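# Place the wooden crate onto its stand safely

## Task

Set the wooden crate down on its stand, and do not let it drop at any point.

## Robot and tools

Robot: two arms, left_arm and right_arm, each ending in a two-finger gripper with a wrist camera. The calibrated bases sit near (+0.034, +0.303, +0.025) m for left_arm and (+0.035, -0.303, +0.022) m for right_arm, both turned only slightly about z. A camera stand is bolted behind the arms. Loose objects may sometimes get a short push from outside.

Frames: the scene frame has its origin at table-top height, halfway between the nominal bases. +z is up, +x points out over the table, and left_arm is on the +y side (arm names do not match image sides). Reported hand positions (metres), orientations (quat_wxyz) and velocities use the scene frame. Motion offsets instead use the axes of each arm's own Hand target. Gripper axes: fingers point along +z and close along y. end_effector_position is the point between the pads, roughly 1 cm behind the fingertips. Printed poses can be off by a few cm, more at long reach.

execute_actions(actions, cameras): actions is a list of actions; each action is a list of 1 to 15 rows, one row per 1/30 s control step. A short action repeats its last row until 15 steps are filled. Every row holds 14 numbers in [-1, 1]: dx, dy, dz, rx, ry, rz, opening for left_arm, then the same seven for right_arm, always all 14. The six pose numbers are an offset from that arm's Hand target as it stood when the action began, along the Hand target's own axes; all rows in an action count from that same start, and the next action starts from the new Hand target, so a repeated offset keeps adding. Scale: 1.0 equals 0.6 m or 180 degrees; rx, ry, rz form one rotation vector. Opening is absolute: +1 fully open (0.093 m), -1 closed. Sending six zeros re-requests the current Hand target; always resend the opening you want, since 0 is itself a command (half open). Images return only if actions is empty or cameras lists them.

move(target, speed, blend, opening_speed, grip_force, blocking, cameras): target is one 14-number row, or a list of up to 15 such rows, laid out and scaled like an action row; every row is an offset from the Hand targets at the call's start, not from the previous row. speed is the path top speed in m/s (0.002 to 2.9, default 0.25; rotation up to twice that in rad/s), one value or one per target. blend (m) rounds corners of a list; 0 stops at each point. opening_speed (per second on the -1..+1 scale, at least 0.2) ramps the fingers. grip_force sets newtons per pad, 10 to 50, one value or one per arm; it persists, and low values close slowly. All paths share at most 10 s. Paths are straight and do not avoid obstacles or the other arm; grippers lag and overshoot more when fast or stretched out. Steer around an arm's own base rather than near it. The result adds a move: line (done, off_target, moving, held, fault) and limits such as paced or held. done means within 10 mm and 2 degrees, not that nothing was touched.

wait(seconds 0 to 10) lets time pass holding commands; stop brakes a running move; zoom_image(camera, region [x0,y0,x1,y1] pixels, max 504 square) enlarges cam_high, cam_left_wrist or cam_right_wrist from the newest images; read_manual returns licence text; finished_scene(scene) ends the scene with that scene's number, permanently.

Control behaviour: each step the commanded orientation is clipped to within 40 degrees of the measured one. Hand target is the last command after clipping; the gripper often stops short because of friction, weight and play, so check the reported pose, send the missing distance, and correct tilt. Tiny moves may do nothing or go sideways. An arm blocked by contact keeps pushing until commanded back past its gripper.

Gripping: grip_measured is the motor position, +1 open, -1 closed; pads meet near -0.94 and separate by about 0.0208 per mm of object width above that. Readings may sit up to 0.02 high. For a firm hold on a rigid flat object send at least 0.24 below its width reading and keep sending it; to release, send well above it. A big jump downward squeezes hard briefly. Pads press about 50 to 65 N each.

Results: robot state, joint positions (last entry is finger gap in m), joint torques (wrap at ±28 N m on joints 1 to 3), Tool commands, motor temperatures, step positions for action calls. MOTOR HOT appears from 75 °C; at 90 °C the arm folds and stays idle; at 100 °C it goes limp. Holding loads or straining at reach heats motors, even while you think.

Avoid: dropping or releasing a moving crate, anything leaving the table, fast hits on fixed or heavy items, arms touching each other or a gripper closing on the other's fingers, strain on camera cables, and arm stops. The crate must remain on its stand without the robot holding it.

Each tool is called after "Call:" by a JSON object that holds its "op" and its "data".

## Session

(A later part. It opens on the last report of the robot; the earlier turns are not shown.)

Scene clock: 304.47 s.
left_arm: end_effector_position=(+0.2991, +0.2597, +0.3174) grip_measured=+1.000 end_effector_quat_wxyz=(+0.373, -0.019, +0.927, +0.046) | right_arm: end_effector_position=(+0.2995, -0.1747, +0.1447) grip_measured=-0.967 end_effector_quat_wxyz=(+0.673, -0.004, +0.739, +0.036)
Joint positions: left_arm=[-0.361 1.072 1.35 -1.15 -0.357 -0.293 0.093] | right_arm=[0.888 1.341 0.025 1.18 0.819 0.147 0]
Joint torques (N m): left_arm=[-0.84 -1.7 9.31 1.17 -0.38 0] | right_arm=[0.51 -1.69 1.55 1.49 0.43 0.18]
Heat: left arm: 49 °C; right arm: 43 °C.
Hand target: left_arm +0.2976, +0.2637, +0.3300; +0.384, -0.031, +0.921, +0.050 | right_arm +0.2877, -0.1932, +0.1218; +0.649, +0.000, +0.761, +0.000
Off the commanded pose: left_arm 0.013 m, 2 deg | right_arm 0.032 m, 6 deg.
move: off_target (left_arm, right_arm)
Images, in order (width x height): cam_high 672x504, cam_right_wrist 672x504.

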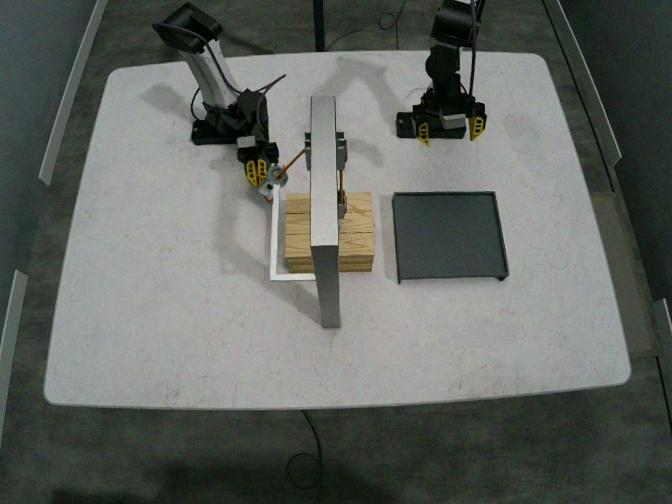

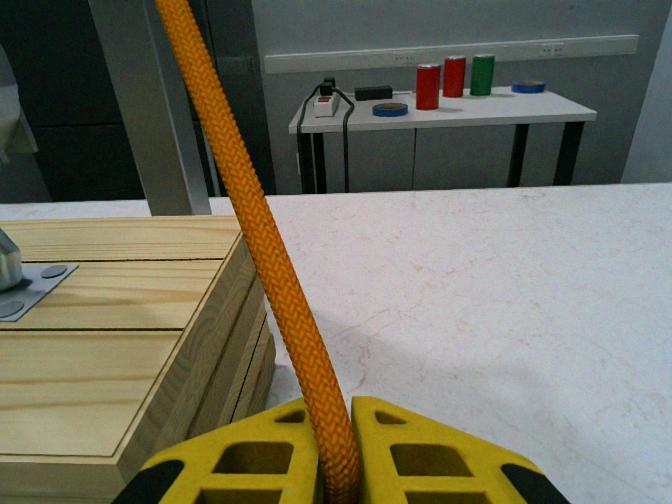

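Call:
{"op": "move", "data": {"target": [0,0,0,0,0,0,1,-0.02,-0.128,-0.067,0,0,0,-1], "cameras": ["cam_high","cam_right_wrist"], "speed": 0.08}}

Scene clock: 311.87 s.
left_arm: end_effector_position=(+0.2991, +0.2597, +0.3174) grip_measured=+1.000 end_effector_quat_wxyz=(+0.373, -0.019, +0.927, +0.046) | right_arm: end_effector_position=(+0.2881, -0.2269, +0.1959) grip_measured=-0.967 end_effector_quat_wxyz=(+0.695, -0.032, +0.714, +0.077)
Joint positions: left_arm=[-0.361 1.072 1.35 -1.15 -0.357 -0.293 0.093] | right_arm=[0.526 0.396 0.013 0.361 0.365 0.073 0]
Joint velocities: left_arm=[0.002 -0.012 -0.012 0.007 -0.066 -0.154 0] | right_arm=[within noise]
Joint torques (N m): left_arm=[-0.84 -1.7 9.32 1.17 -0.39 0.01] | right_arm=[-1.99 1.01 5.08 0.84 1.02 -0.03]
Heat: left arm: 49 °C; right arm: 42 °C.
Hand target: left_arm +0.2976, +0.2637, +0.3300; +0.384, -0.031, +0.921, +0.050 | right_arm +0.2498, -0.2700, +0.1400; +0.649, +0.000, +0.761, +0.000
Off the commanded pose: left_arm 0.013 m, 2 deg | right_arm 0.080 m, 12 deg.
joint sent to its limit (right arm) — joint 3 (elbow), lower limit, where the elbow is as bent as it goes. The joint targets are off in position, not in orientation.
move: off_target (left_arm, right_arm)
Images, in order (width x height): cam_high 672x504, cam_right_wrist 672x504.

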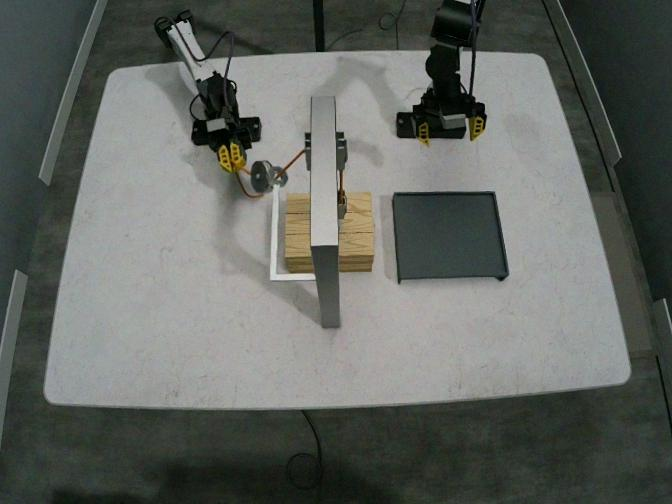

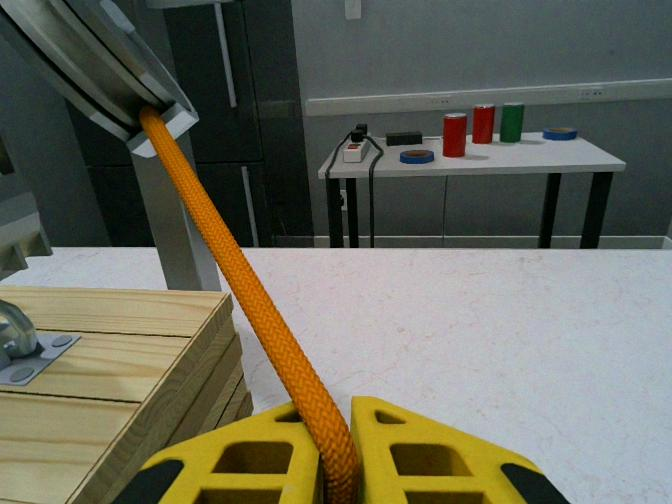

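Call:
{"op": "move", "data": {"target": [0,0,0,0,0,0,1,-0.0455,-0.217,0.178,0,0,0,-1], "cameras": ["cam_high","cam_right_wrist"], "speed": 0.08}}

Scene clock: 318.03 s.
left_arm: end_effector_position=(+0.2991, +0.2597, +0.3174) grip_measured=+1.000 end_effector_quat_wxyz=(+0.373, -0.019, +0.927, +0.046) | right_arm: end_effector_position=(+0.3292, -0.3038, +0.2083) grip_measured=-0.967 end_effector_quat_wxyz=(+0.721, -0.217, +0.652, +0.093)
Joint positions: left_arm=[-0.361 1.072 1.35 -1.15 -0.357 -0.293 0.093] | right_arm=[-0.473 1.172 0.099 1.168 -0.925 -0.117 0]
Joint torques (N m): left_arm=[-0.84 -1.72 9.31 1.17 -0.39 0] | right_arm=[-9.73 1.62 1.88 0.32 2.79 0.09]
Heat: left arm: 49 °C; right arm: 41 °C.
Hand target: left_arm +0.2976, +0.2637, +0.3300; +0.384, -0.031, +0.921, +0.050 | right_arm +0.3595, -0.4002, +0.1500; +0.649, +0.000, +0.761, +0.000
Off the commanded pose: left_arm 0.013 m, 2 deg | right_arm 0.117 m, 31 deg.
move: off_target (left_arm, right_arm)
Images, in order (width x height): cam_high 672x504, cam_right_wrist 672x504.

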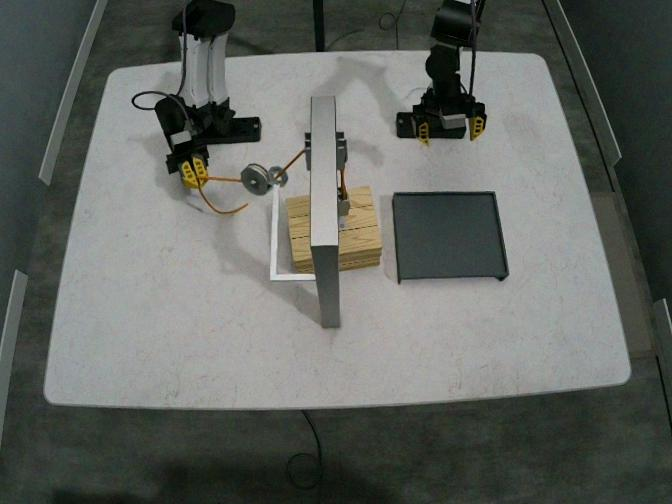

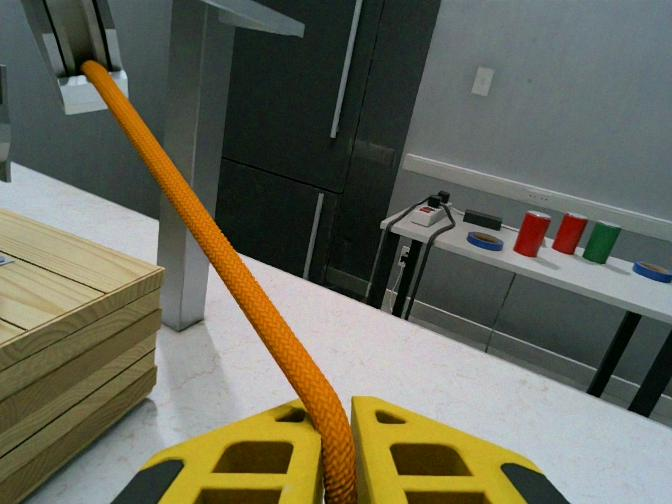

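Call:
{"op": "move", "data": {"target": [0,0,0,0,0,0,1,-0.0275,-0.25,-0.038,-0.247,0,-0.0395,-1], "cameras": ["cam_high","cam_right_wrist"], "speed": 0.08}}

Scene clock: 330.07 s.
left_arm: end_effector_position=(+0.2991, +0.2597, +0.3174) grip_measured=+1.000 end_effector_quat_wxyz=(+0.373, -0.019, +0.927, +0.046) | right_arm: end_effector_position=(+0.3589, -0.4862, +0.1735) grip_measured=-0.967 end_effector_quat_wxyz=(+0.682, -0.236, +0.668, +0.184)
Joint positions: left_arm=[-0.361 1.072 1.35 -1.15 -0.357 -0.293 0.093] | right_arm=[-0.979 2.005 0.742 1.465 -1.588 0.126 0]
Joint torques (N m): left_arm=[-0.84 -1.69 9.31 1.16 -0.39 0] | right_arm=[-10.73 -3.34 9.22 1.13 -0.03 0.3]
Motor temperatures (°C): left_arm=[30 30 50 40 28 27 28] | right_arm=[34 32 40 39 33 25 30]
Heat: left arm: 50 °C; right arm: 40 °C.
Hand target: left_arm +0.2976, +0.2637, +0.3300; +0.384, -0.031, +0.921, +0.050 | right_arm +0.3396, -0.5502, +0.1699; +0.599, -0.291, +0.703, +0.248
Off the commanded pose: left_arm 0.013 m, 2 deg | right_arm 0.067 m, 14 deg.
joint sent to its limit (right arm) — joint 5 (wrist yaw), lower limit. The joint targets are off in position and orientation.
move: off_target (left_arm, right_arm)
Images, in order (width x height): cam_high 672x504, cam_right_wrist 672x504.

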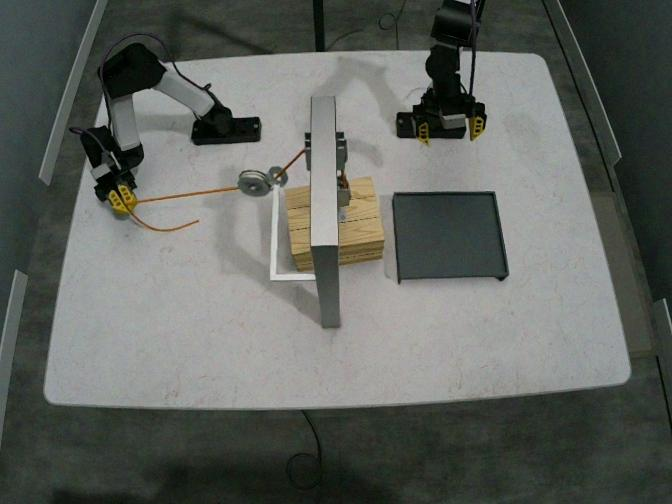

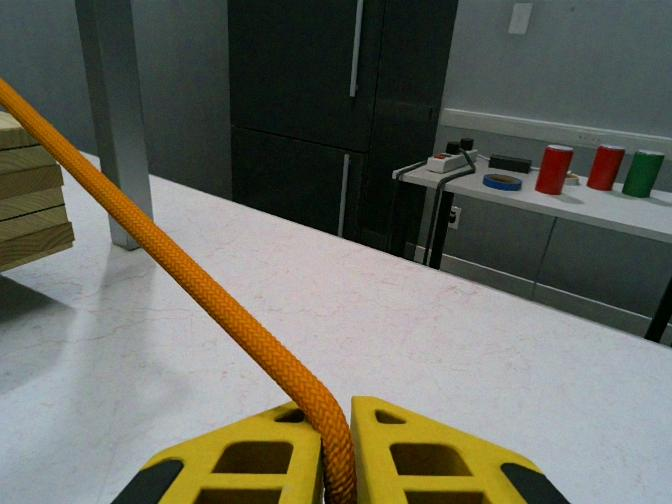

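Call:
{"op": "move", "data": {"target": [0,0,0,0,0,0,1,-0.036,0.0885,0.119,0,0,0,-1], "cameras": ["cam_high","cam_right_wrist"], "speed": 0.06}}

Scene clock: 339.40 s.
left_arm: end_effector_position=(+0.2991, +0.2597, +0.3174) grip_measured=+1.000 end_effector_quat_wxyz=(+0.373, -0.019, +0.927, +0.046) | right_arm: end_effector_position=(+0.3615, -0.4442, +0.1753) grip_measured=-0.967 end_effector_quat_wxyz=(+0.666, -0.241, +0.666, +0.235)
Joint positions: left_arm=[-0.361 1.072 1.35 -1.15 -0.357 -0.293 0.093] | right_arm=[-0.896 1.947 0.662 1.465 -1.588 0.173 0]
Joint torques (N m): left_arm=[-0.84 -1.7 9.32 1.17 -0.39 0] | right_arm=[-3.28 -7.43 4.26 1.62 -0.06 0.07]
Heat: left arm: 50 °C; right arm: 41 °C.
Hand target: left_arm +0.2976, +0.2637, +0.3300; +0.384, -0.031, +0.921, +0.050 | right_arm +0.3543, -0.4604, +0.1800; +0.599, -0.291, +0.703, +0.248
Off the commanded pose: left_arm 0.013 m, 2 deg | right_arm 0.018 m, 11 deg.
joint sent to its limit (right arm) — joint 5 (wrist yaw), lower limit. The joint targets are off in position and orientation.
move: off_target (left_arm, right_arm)
Images, in order (width x height): cam_high 672x504, cam_right_wrist 672x504.

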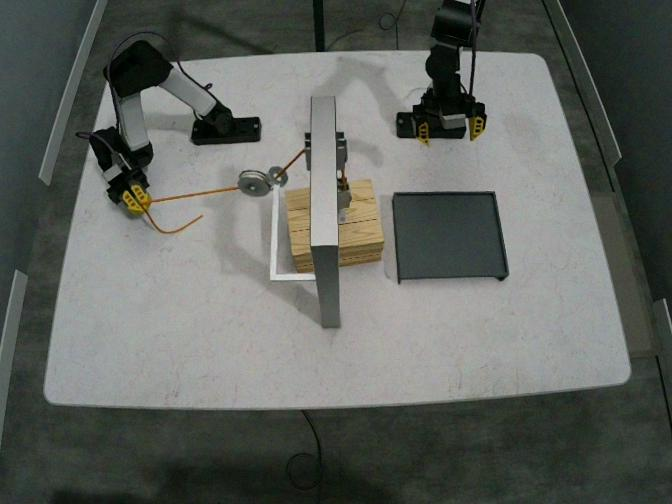

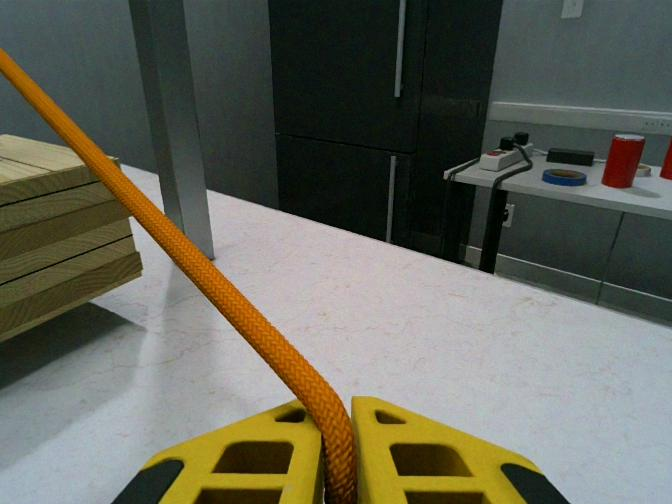

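Call:
{"op": "zoom_image", "data": {"camera": "cam_high", "region": [80, 140, 400, 290]}}

Scaled by 1.575 from the camera's 672x504 image, which has a finer 960x720 frame.

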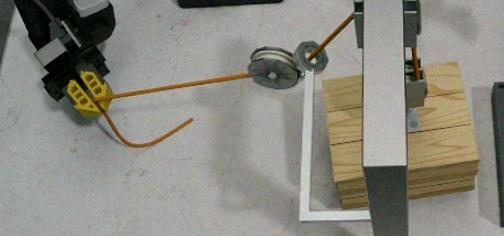

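Call:
{"op": "move", "data": {"target": [0,0,0,0,0,0,1,-0.0075,0.047,0.0465,0,0,0,-1], "cameras": ["cam_high","cam_right_wrist"], "speed": 0.06}}

Call:
{"op": "zoom_image", "data": {"camera": "cam_high", "region": [80, 140, 400, 290]}}

Scene clock: 350.27 s.
left_arm: end_effector_position=(+0.2991, +0.2597, +0.3174) grip_measured=+1.000 end_effector_quat_wxyz=(+0.373, -0.019, +0.927, +0.046) | right_arm: end_effector_position=(+0.3597, -0.4055, +0.1758) grip_measured=-0.967 end_effector_quat_wxyz=(+0.653, -0.259, +0.659, +0.268)
Joint positions: left_arm=[-0.361 1.072 1.35 -1.15 -0.357 -0.293 0.093] | right_arm=[-0.818 1.895 0.588 1.465 -1.588 0.173 0]
Joint torques (N m): left_arm=[-0.83 -1.7 9.31 1.17 -0.39 0] | right_arm=[-3.04 -6.74 3.95 1.74 -0.06 -0.01]
Heat: left arm: 50 °C; right arm: 41 °C.
Hand target: left_arm +0.2976, +0.2637, +0.3300; +0.384, -0.031, +0.921, +0.050 | right_arm +0.3543, -0.4205, +0.1800; +0.599, -0.291, +0.703, +0.248
Off the commanded pose: left_arm 0.013 m, 2 deg | right_arm 0.016 m, 9 deg.
joint sent to its limit (right arm) — joint 5 (wrist yaw), lower limit. The joint targets are off in position and orientation.
move: off_target (left_arm, right_arm)
Images, in order (width x height): cam_high 672x504, cam_right_wrist 672x504.

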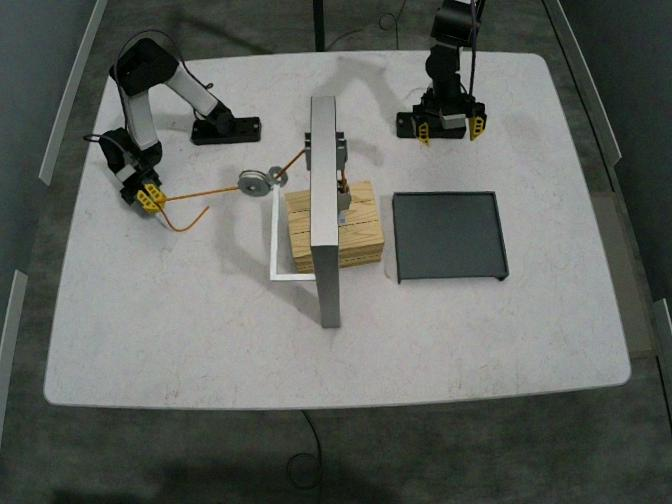

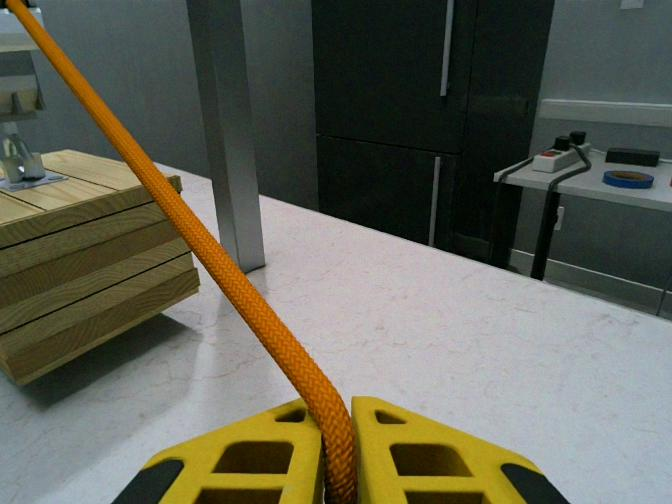

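Scaled by 1.575 from the camera's 672x504 image, which has a finer 960x720 frame.

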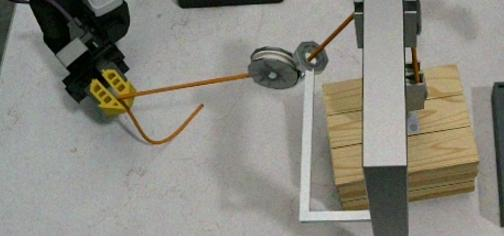

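Call:
{"op": "move", "data": {"target": [0.064,0.2655,0.3413,0.036,0.0847,0.0109,0.3,0,0,0,0,0,0,-1], "cameras": ["cam_high","cam_left_wrist"], "speed": 0.25}}

Scene clock: 370.93 s.
left_arm: end_effector_position=(+0.3833, +0.4408, +0.1525) grip_measured=+0.302 end_effector_quat_wxyz=(+0.223, -0.013, +0.975, -0.007) | right_arm: end_effector_position=(+0.3597, -0.4055, +0.1758) grip_measured=-0.967 end_effector_quat_wxyz=(+0.653, -0.259, +0.659, +0.268)
Joint positions: left_arm=[0.489 1.606 1.247 -0.808 0.203 0.397 0.06] | right_arm=[-0.818 1.895 0.588 1.465 -1.588 0.173 0]
Joint torques (N m): left_arm=[-0.27 -6.35 9.61 1.25 0.31 0.21] | right_arm=[-3.08 -6.71 3.93 1.75 -0.02 -0.02]
Heat: left arm: 50 °C; right arm: 42 °C.
Hand target: left_arm +0.3998, +0.4450, +0.1704; +0.259, +0.000, +0.966, +0.000 | right_arm +0.3543, -0.4205, +0.1800; +0.599, -0.291, +0.703, +0.248
Off the commanded pose: left_arm 0.025 m, 5 deg | right_arm 0.016 m, 9 deg.
joint sent to its limit (right arm) — joint 5 (wrist yaw), lower limit. The joint targets are off in position and orientation.
move: off_target (left_arm, right_arm)
Images, in order (width x height): cam_high 672x504, cam_left_wrist 672x504.

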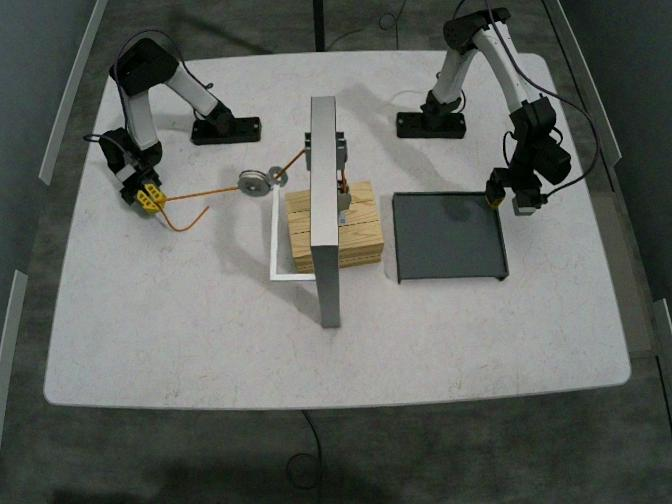

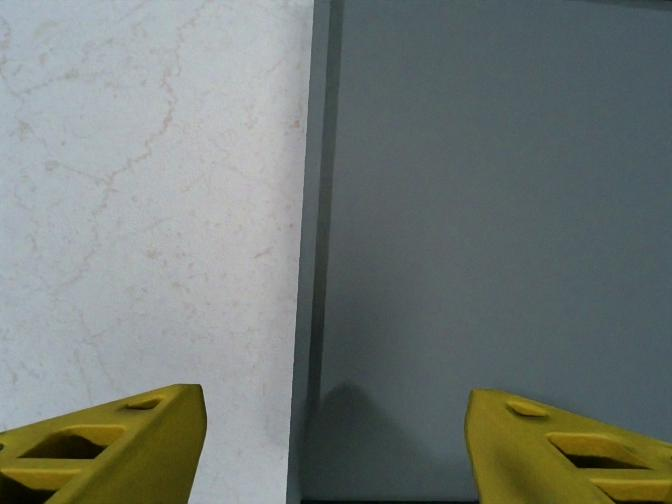

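Call:
{"op": "move", "data": {"target": [-0.041,0.017,0.135,0,0,0,0.3,0,0,0,0,0,0,-1], "cameras": ["cam_high","cam_left_wrist"], "speed": 0.15}}

Scene clock: 380.70 s.
left_arm: end_effector_position=(+0.4429, +0.4493, +0.0959) grip_measured=+0.302 end_effector_quat_wxyz=(+0.226, -0.005, +0.974, -0.013) | right_arm: end_effector_position=(+0.3597, -0.4055, +0.1758) grip_measured=-0.967 end_effector_quat_wxyz=(+0.653, -0.259, +0.659, +0.268)
Joint positions: left_arm=[0.445 1.865 1.319 -0.613 0.203 0.37 0.06] | right_arm=[-0.818 1.895 0.588 1.465 -1.588 0.173 0]
Joint torques (N m): left_arm=[-0.76 -8.09 9.35 1.29 0.09 0.05] | right_arm=[-3.03 -6.79 3.92 1.78 -0.03 -0.01]
Heat: left arm: 49 °C; right arm: 42 °C.
Hand target: left_arm +0.4616, +0.4552, +0.1125; +0.259, +0.000, +0.966, +0.000 | right_arm +0.3543, -0.4205, +0.1800; +0.599, -0.291, +0.703, +0.248
Off the commanded pose: left_arm 0.026 m, 4 deg | right_arm 0.016 m, 9 deg.
joint sent to its limit (right arm) — joint 5 (wrist yaw), lower limit. The joint targets are off in position and orientation.
move: off_target (left_arm, right_arm)
Images, in order (width x height): cam_high 672x504, cam_left_wrist 672x504.

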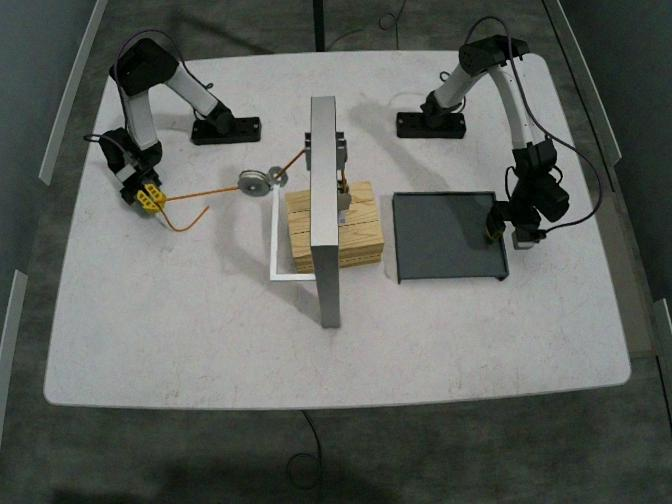

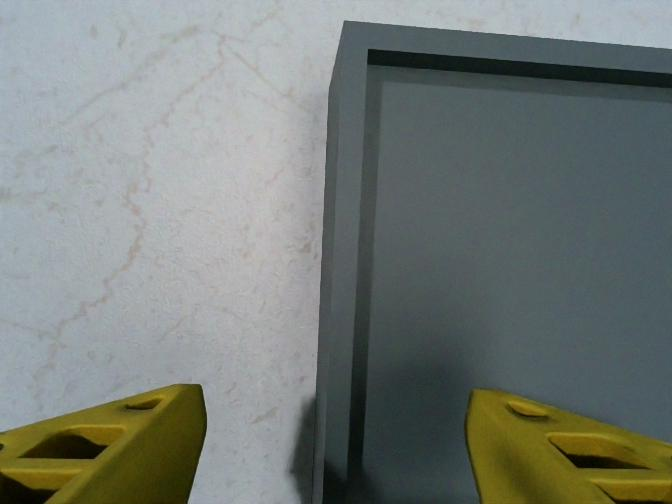

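Call:
{"op": "move", "data": {"target": [0.035,0,0.061,0,0,0,0.3,0,0,0,0,0,0,-1], "cameras": ["cam_left_wrist"], "speed": 0.1}}

Scene clock: 384.37 s.
left_arm: end_effector_position=(+0.4501, +0.4552, +0.0734) grip_measured=+0.301 end_effector_quat_wxyz=(+0.238, -0.005, +0.971, -0.008) | right_arm: end_effector_position=(+0.3597, -0.4055, +0.1758) grip_measured=-0.967 end_effector_quat_wxyz=(+0.653, -0.259, +0.659, +0.268)
Joint positions: left_arm=[0.451 1.908 1.27 -0.494 0.205 0.371 0.06] | right_arm=[-0.818 1.895 0.588 1.465 -1.588 0.173 0]
Joint torques (N m): left_arm=[-0.9 -7.06 4.56 1.69 0.09 0.06] | right_arm=[-3.03 -6.78 4 1.74 -0.06 -0.03]
Motor temperatures (°C): left_arm=[30 32 49 40 28 27 28] | right_arm=[32 34 40 42 28 25 31]
Heat: left arm: 49 °C; right arm: 42 °C.
Hand target: left_arm +0.4617, +0.4553, +0.0703; +0.259, +0.000, +0.966, +0.000 | right_arm +0.3543, -0.4205, +0.1800; +0.599, -0.291, +0.703, +0.248
Off the commanded pose: left_arm 0.012 m, 3 deg | right_arm 0.016 m, 9 deg.
joint sent to its limit (right arm) — joint 5 (wrist yaw), lower limit. The joint targets are off in position and orientation.
move: off_target (left_arm, right_arm)
Images, in order (width x height): cam_left_wrist 672x504.

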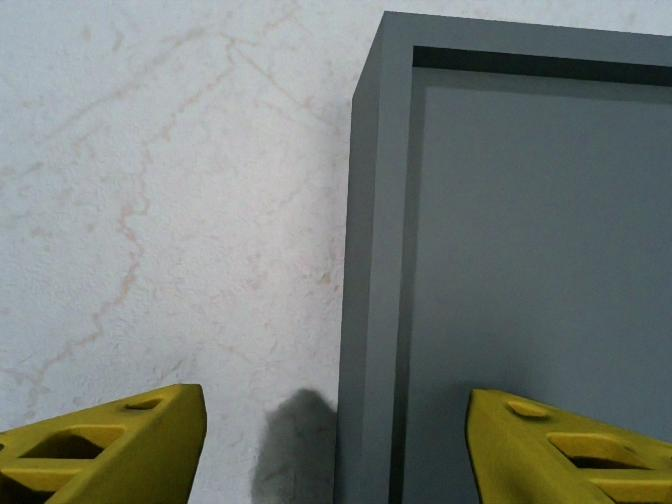

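Call:
{"op": "move", "data": {"target": [[-0.005,-0.013,-0.01,0,0,0,0.3,0,0,0,0,0,0,-1],[-0.005,-0.013,-0.01,0,0,0,-1,0,0,0,0,0,0,-1]], "cameras": ["cam_left_wrist"], "speed": 0.1, "opening_speed": 1.0}}

Scene clock: 391.73 s.
left_arm: end_effector_position=(+0.4518, +0.4419, +0.0747) grip_measured=-0.723 end_effector_quat_wxyz=(+0.240, -0.009, +0.970, -0.026) | right_arm: end_effector_position=(+0.3597, -0.4055, +0.1758) grip_measured=-0.967 end_effector_quat_wxyz=(+0.653, -0.259, +0.659, +0.268)
Joint positions: left_arm=[0.431 1.9 1.264 -0.5 0.229 0.339 0.01] | right_arm=[-0.818 1.895 0.588 1.465 -1.588 0.173 0]
Joint torques (N m): left_arm=[-0.81 -8.28 5.03 1.58 -0.15 0.17] | right_arm=[-2.99 -6.75 3.89 1.75 -0.03 -0.01]
Heat: left arm: 48 °C; right arm: 42 °C.
Hand target: left_arm +0.4613, +0.4475, +0.0770; +0.259, +0.000, +0.966, +0.000 | right_arm +0.3543, -0.4205, +0.1800; +0.599, -0.291, +0.703, +0.248
Off the commanded pose: left_arm 0.011 m, 4 deg | right_arm 0.016 m, 9 deg.
joint sent to its limit (right arm) — joint 5 (wrist yaw), lower limit. The joint targets are off in position and orientation.
move: off_target (left_arm, right_arm); target 2's new opening was sent with left_arm's hand 0.014 m and 3 deg from that target
Images, in order (width x height): cam_left_wrist 672x504.

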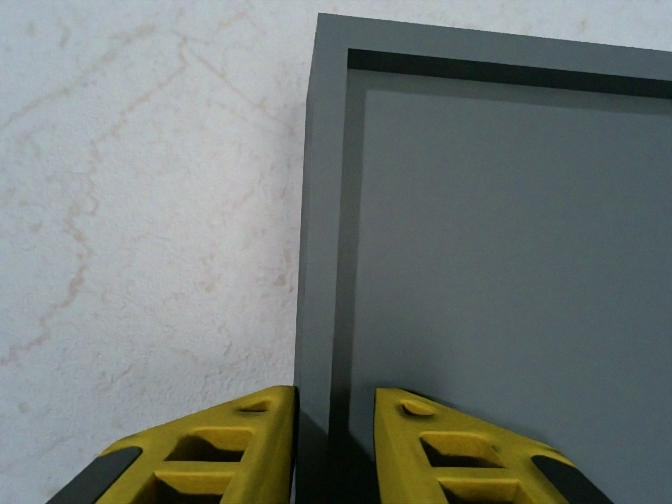

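Call:
{"op": "move", "data": {"target": [0,0,0,0,0,0,-1,0.031,-0.267,-0.298,0.082,0,0.013,-1], "cameras": ["cam_high","cam_right_wrist"], "speed": 0.08}}

Scene clock: 406.47 s.
left_arm: end_effector_position=(+0.4516, +0.4426, +0.0747) grip_measured=-0.744 end_effector_quat_wxyz=(+0.240, -0.010, +0.970, -0.026) | right_arm: end_effector_position=(+0.3780, -0.5912, +0.1947) grip_measured=-0.967 end_effector_quat_wxyz=(+0.689, -0.205, +0.679, +0.146)
Joint positions: left_arm=[0.433 1.9 1.264 -0.5 0.229 0.339 0.009] | right_arm=[-1.079 2.203 1.156 1.465 -1.588 0.334 0]
Joint torques (N m): left_arm=[-0.87 -8.28 5.03 1.57 -0.14 0.18] | right_arm=[-11.12 -5.49 10.15 0.78 0.12 0.35]
Heat: left arm: 45 °C; right arm: 42 °C.
Hand target: left_arm +0.4613, +0.4475, +0.0770; +0.259, +0.000, +0.966, +0.000 | right_arm +0.3407, -0.6607, +0.1898; +0.627, -0.197, +0.735, +0.168
Off the commanded pose: left_arm 0.011 m, 4 deg | right_arm 0.079 m, 10 deg.
joint sent to its limit (right arm) — joint 5 (wrist yaw), lower limit. The joint targets are off in position and orientation.
move: off_target (left_arm, right_arm)
Images, in order (width x height): cam_high 672x504, cam_right_wrist 672x504.

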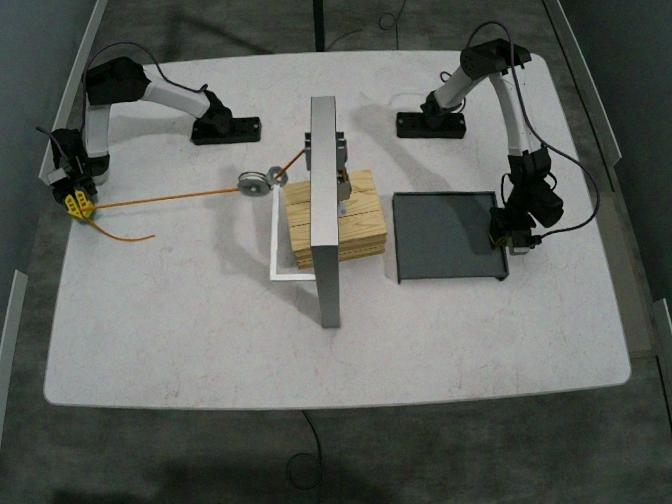

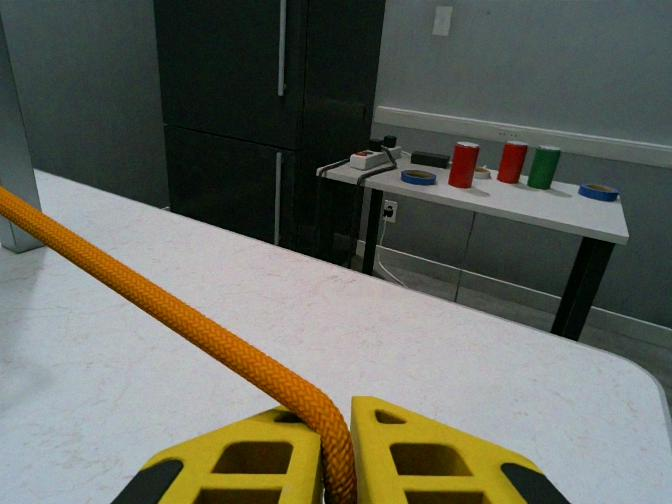

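Call:
{"op": "move", "data": {"target": [0,0,0,0,0,0,-1,0.013,-0.144,-0.082,0.055,0,0.01,-1], "cameras": ["cam_high","cam_right_wrist"], "speed": 0.08}}

Call:
{"op": "zoom_image", "data": {"camera": "cam_high", "region": [230, 90, 530, 340]}}

Scene clock: 414.37 s.
left_arm: end_effector_position=(+0.4516, +0.4426, +0.0747) grip_measured=-0.744 end_effector_quat_wxyz=(+0.240, -0.010, +0.970, -0.026) | right_arm: end_effector_position=(+0.3976, -0.6861, +0.2032) grip_measured=-0.967 end_effector_quat_wxyz=(+0.694, -0.197, +0.683, +0.116)
Joint positions: left_arm=[0.433 1.9 1.264 -0.5 0.229 0.339 0.009] | right_arm=[-1.133 2.495 1.691 1.464 -1.588 0.546 0]
Joint torques (N m): left_arm=[-0.87 -8.28 5.04 1.57 -0.15 0.17] | right_arm=[-11.99 -7.79 9.31 0.31 0.25 0.41]
Motor temperatures (°C): left_arm=[30 34 45 41 28 27 29] | right_arm=[37 34 42 40 28 25 31]
Heat: left arm: 45 °C; right arm: 42 °C.
Hand target: left_arm +0.4613, +0.4475, +0.0770; +0.259, +0.000, +0.966, +0.000 | right_arm +0.3408, -0.7604, +0.1899; +0.639, -0.131, +0.750, +0.114
Off the commanded pose: left_arm 0.011 m, 4 deg | right_arm 0.094 m, 12 deg.
joint sent to its limit (right arm) — joint 5 (wrist yaw), lower limit. The joint targets are off in position and orientation.
move: off_target (left_arm, right_arm)
Images, in order (width x height): cam_high 672x504, cam_right_wrist 672x504.

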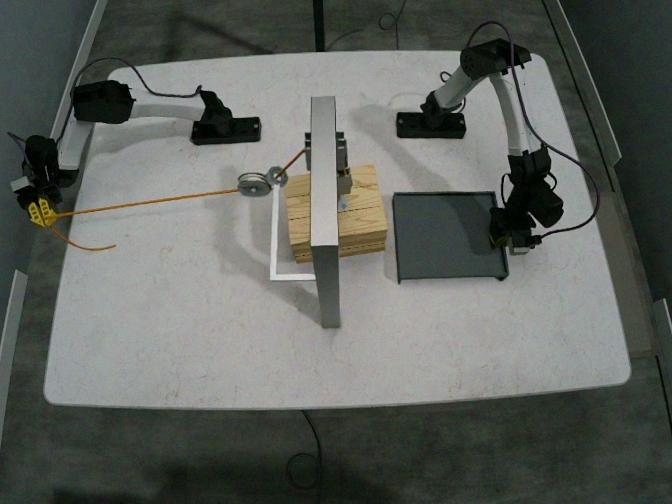

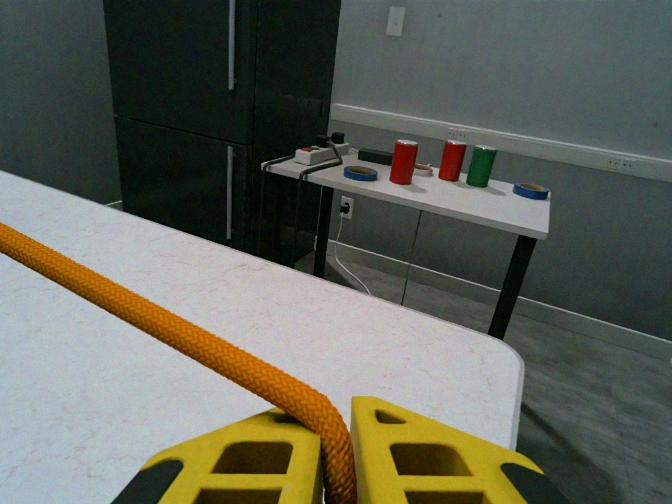

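Scaled by 1.680 from the camera's 672x504 image, which has a finer 960x720 frame.

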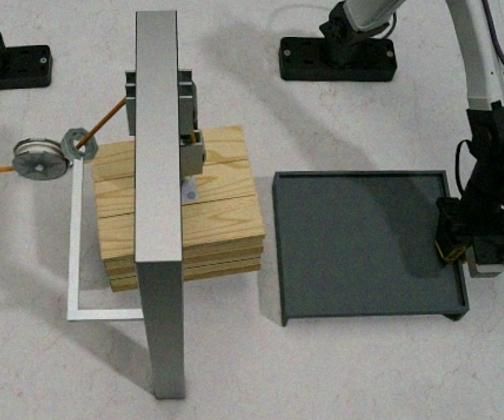

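Call:
{"op": "move", "data": {"target": [0.0457,-0.396,-0.034,-0.0194,0,-0.0337,-1,0,0,0,0,0,0,-1], "cameras": ["cam_high","cam_left_wrist"], "speed": 0.1}}

Call:
{"op": "zoom_image", "data": {"camera": "cam_high", "region": [230, 90, 530, 340]}}

Scene clock: 441.13 s.
left_arm: end_effector_position=(+0.4298, +0.2038, +0.0767) grip_measured=-0.744 end_effector_quat_wxyz=(+0.261, -0.070, +0.962, -0.029) | right_arm: end_effector_position=(+0.3976, -0.6861, +0.2031) grip_measured=-0.967 end_effector_quat_wxyz=(+0.693, -0.194, +0.684, +0.119)
Joint positions: left_arm=[-0.278 1.733 1.031 -0.353 -0.133 -0.411 0.009] | right_arm=[-1.133 2.495 1.691 1.462 -1.588 0.554 0]
Joint torques (N m): left_arm=[-1.63 -6.98 8.1 0.58 -0.82 0.28] | right_arm=[-11.89 -7.64 9.61 0.34 0.27 0.39]
Motor temperatures (°C): left_arm=[30 36 43 41 28 26 30] | right_arm=[43 36 49 38 28 25 32]
Heat: left arm: 43 °C; right arm: 49 °C.
Hand target: left_arm +0.4272, +0.2099, +0.0808; +0.258, -0.059, +0.964, +0.016 | right_arm +0.3408, -0.7604, +0.1899; +0.639, -0.131, +0.750, +0.114
Off the commanded pose: left_arm 0.008 m, 5 deg | right_arm 0.094 m, 12 deg.
joint sent to its limit (right arm) — joint 5 (wrist yaw), lower limit. The joint targets are off in position and orientation.
move: off_target (left_arm, right_arm)
Images, in order (width x height): cam_high 672x504, cam_left_wrist 672x504.

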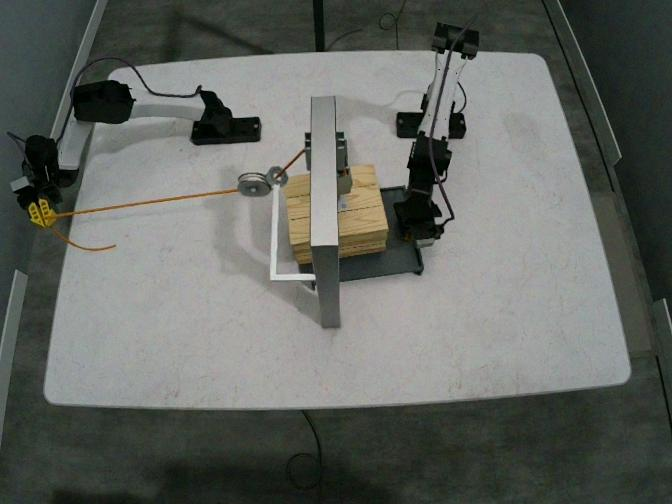

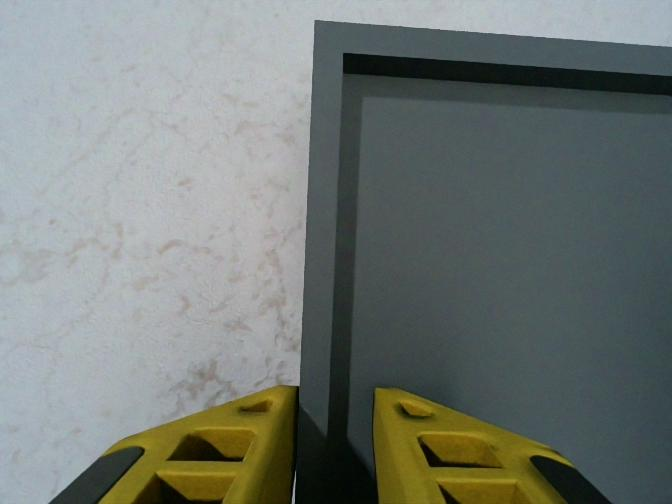

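Scaled by 1.680 from the camera's 672x504 image, which has a finer 960x720 frame.

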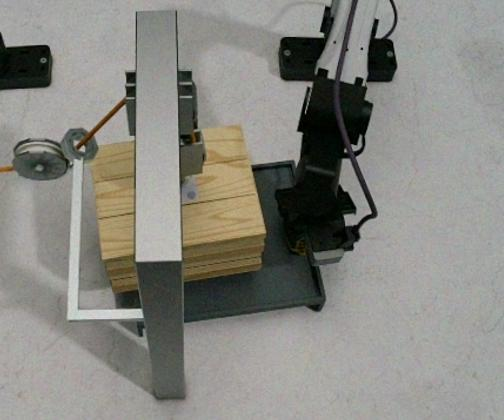

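Call:
{"op": "move", "data": {"target": [[0,0,0,0,0,0,-0.3,0,0,0,0,0,0,-1],[-0.0735,0.066,-0.111,0,0,0,-0.3,0,0,0,0,0,0,-1],[-0.039,0.1515,-0.072,0.319,-0.088,0.380,-0.3,0,0,0,0,0,0,-1]], "cameras": ["cam_high","cam_left_wrist"], "speed": [0.1,0.1,0.25]}}

Scene clock: 468.23 s.
left_arm: end_effector_position=(+0.4102, +0.3011, +0.1184) grip_measured=-0.301 end_effector_quat_wxyz=(+0.301, +0.595, +0.693, -0.273) | right_arm: end_effector_position=(+0.3976, -0.6861, +0.2031) grip_measured=-0.967 end_effector_quat_wxyz=(+0.693, -0.194, +0.684, +0.119)
Joint positions: left_arm=[0.35 2.095 1.601 -1.295 0.815 1.839 0.031] | right_arm=[-1.133 2.495 1.691 1.462 -1.588 0.554 0]
Joint torques (N m): left_arm=[-0.05 -8.61 7.97 -0.44 0.73 0.27] | right_arm=[-11.96 -7.66 9.54 0.36 0.26 0.39]
Heat: left arm: 45 °C; right arm: 52 °C.
Hand target: left_arm +0.4149, +0.2999, +0.1300; +0.319, +0.594, +0.684, -0.277 | right_arm +0.3408, -0.7604, +0.1899; +0.639, -0.131, +0.750, +0.114
Off the commanded pose: left_arm 0.012 m, 2 deg | right_arm 0.094 m, 12 deg.
joint sent to its limit (right arm) — joint 5 (wrist yaw), lower limit. The joint targets are off in position and orientation.
move: off_target (left_arm, right_arm)
Images, in order (width x height): cam_high 672x504, cam_left_wrist 672x504.

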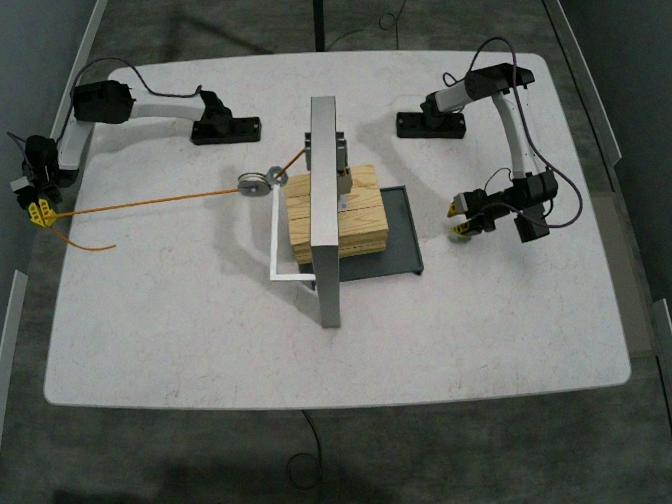

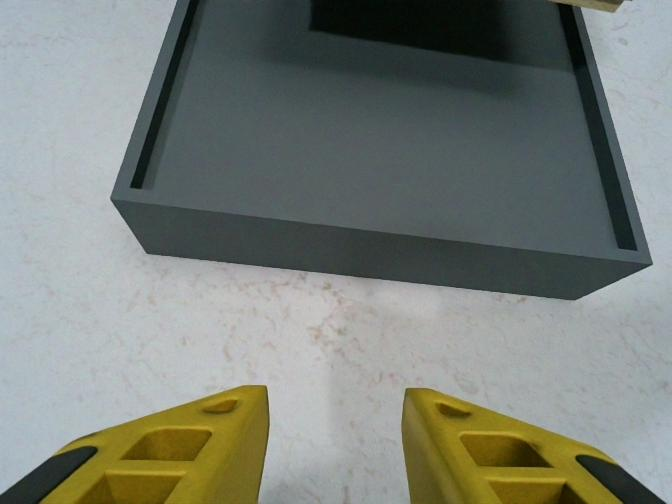

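Call:
{"op": "move", "data": {"target": [0.05,-0.005,0.153,0,0,0,1,0,0,0,0,0,0,-1], "cameras": ["cam_left_wrist","cam_high"], "speed": 0.15}}

Scene clock: 486.23 s.
left_arm: end_effector_position=(+0.4175, +0.2530, +0.0427) grip_measured=+1.000 end_effector_quat_wxyz=(+0.302, +0.599, +0.691, -0.270) | right_arm: end_effector_position=(+0.3976, -0.6861, +0.2031) grip_measured=-0.967 end_effector_quat_wxyz=(+0.693, -0.194, +0.684, +0.119)
Joint positions: left_arm=[0.221 2.149 1.368 -0.868 0.832 1.661 0.093] | right_arm=[-1.133 2.495 1.691 1.462 -1.588 0.554 0]
Joint torques (N m): left_arm=[-0.38 -9.39 4.07 0.17 0.78 0.08] | right_arm=[-11.85 -7.64 9.47 0.35 0.28 0.4]
Motor temperatures (°C): left_arm=[30 39 45 38 29 27 29] | right_arm=[48 37 54 36 28 26 32]
Heat: left arm: 45 °C; right arm: 54 °C.
Hand target: left_arm +0.4190, +0.2490, +0.0480; +0.319, +0.594, +0.684, -0.277 | right_arm +0.3408, -0.7604, +0.1899; +0.639, -0.131, +0.750, +0.114
Off the commanded pose: left_arm 0.007 m, 2 deg | right_arm 0.094 m, 12 deg.
joint sent to its limit (right arm) — joint 5 (wrist yaw), lower limit. The joint targets are off in position and orientation.
move: off_target (right_arm)
Images, in order (width x height): cam_high 672x504, cam_left_wrist 672x504.

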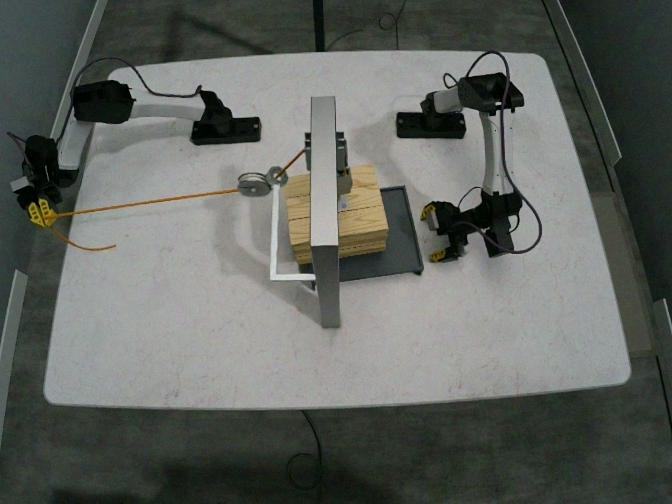

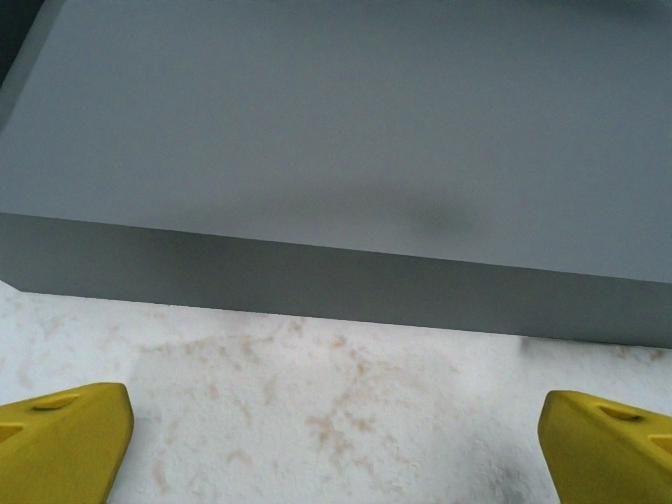

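Call:
{"op": "move", "data": {"target": [-0.0747,-0.029,0.0968,0.0212,0,0.0178,1,0,0,0,0,0,0,-1], "cameras": ["cam_left_wrist","cam_high"], "speed": 0.07}}

Call:
{"op": "zoom_image", "data": {"camera": "cam_high", "region": [230, 90, 530, 340]}}

Scene clock: 496.13 s.
left_arm: end_effector_position=(+0.4125, +0.1910, +0.0342) grip_measured=+1.000 end_effector_quat_wxyz=(+0.288, +0.612, +0.679, -0.286) | right_arm: end_effector_position=(+0.3976, -0.6861, +0.2031) grip_measured=-0.967 end_effector_quat_wxyz=(+0.693, -0.194, +0.684, +0.119)
Joint positions: left_arm=[0.057 2.132 1.301 -0.716 0.835 1.491 0.093] | right_arm=[-1.133 2.495 1.691 1.462 -1.588 0.554 0]
Joint torques (N m): left_arm=[-2.66 -11.02 3.58 0.46 0.75 0.06] | right_arm=[-11.93 -7.64 9.57 0.34 0.31 0.41]
Heat: left arm: 44 °C; right arm: 54 °C.
Hand target: left_arm +0.4121, +0.1739, +0.0450; +0.307, +0.624, +0.658, -0.291 | right_arm +0.3408, -0.7604, +0.1899; +0.639, -0.131, +0.750, +0.114
Off the commanded pose: left_arm 0.020 m, 4 deg | right_arm 0.094 m, 12 deg.
joint sent to its limit (right arm) — joint 5 (wrist yaw), lower limit. The joint targets are off in position and orientation.
move: off_target (left_arm, right_arm)
Images, in order (width x height): cam_high 672x504, cam_left_wrist 672x504.

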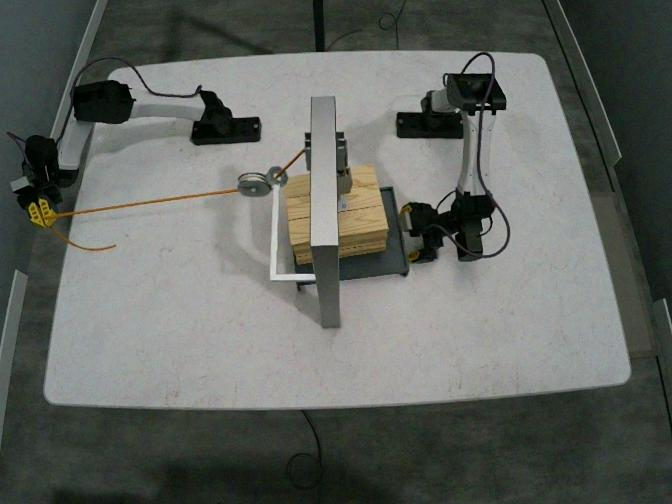

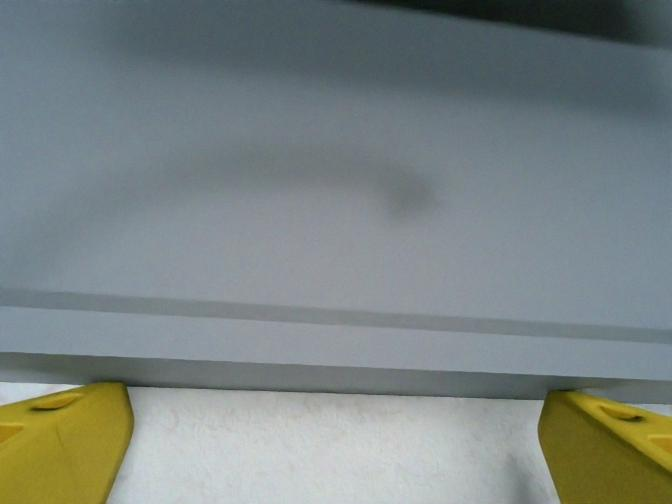

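Scaled by 1.680 from the camera's 672x504 image, which has a finer 960x720 frame.

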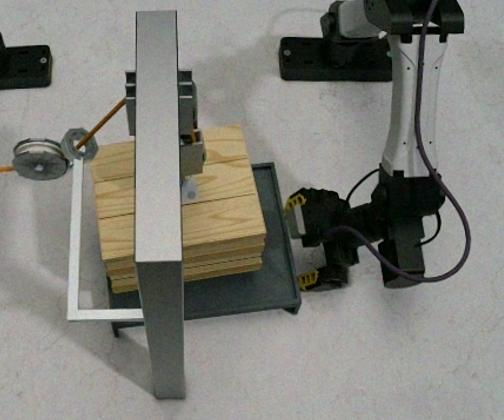

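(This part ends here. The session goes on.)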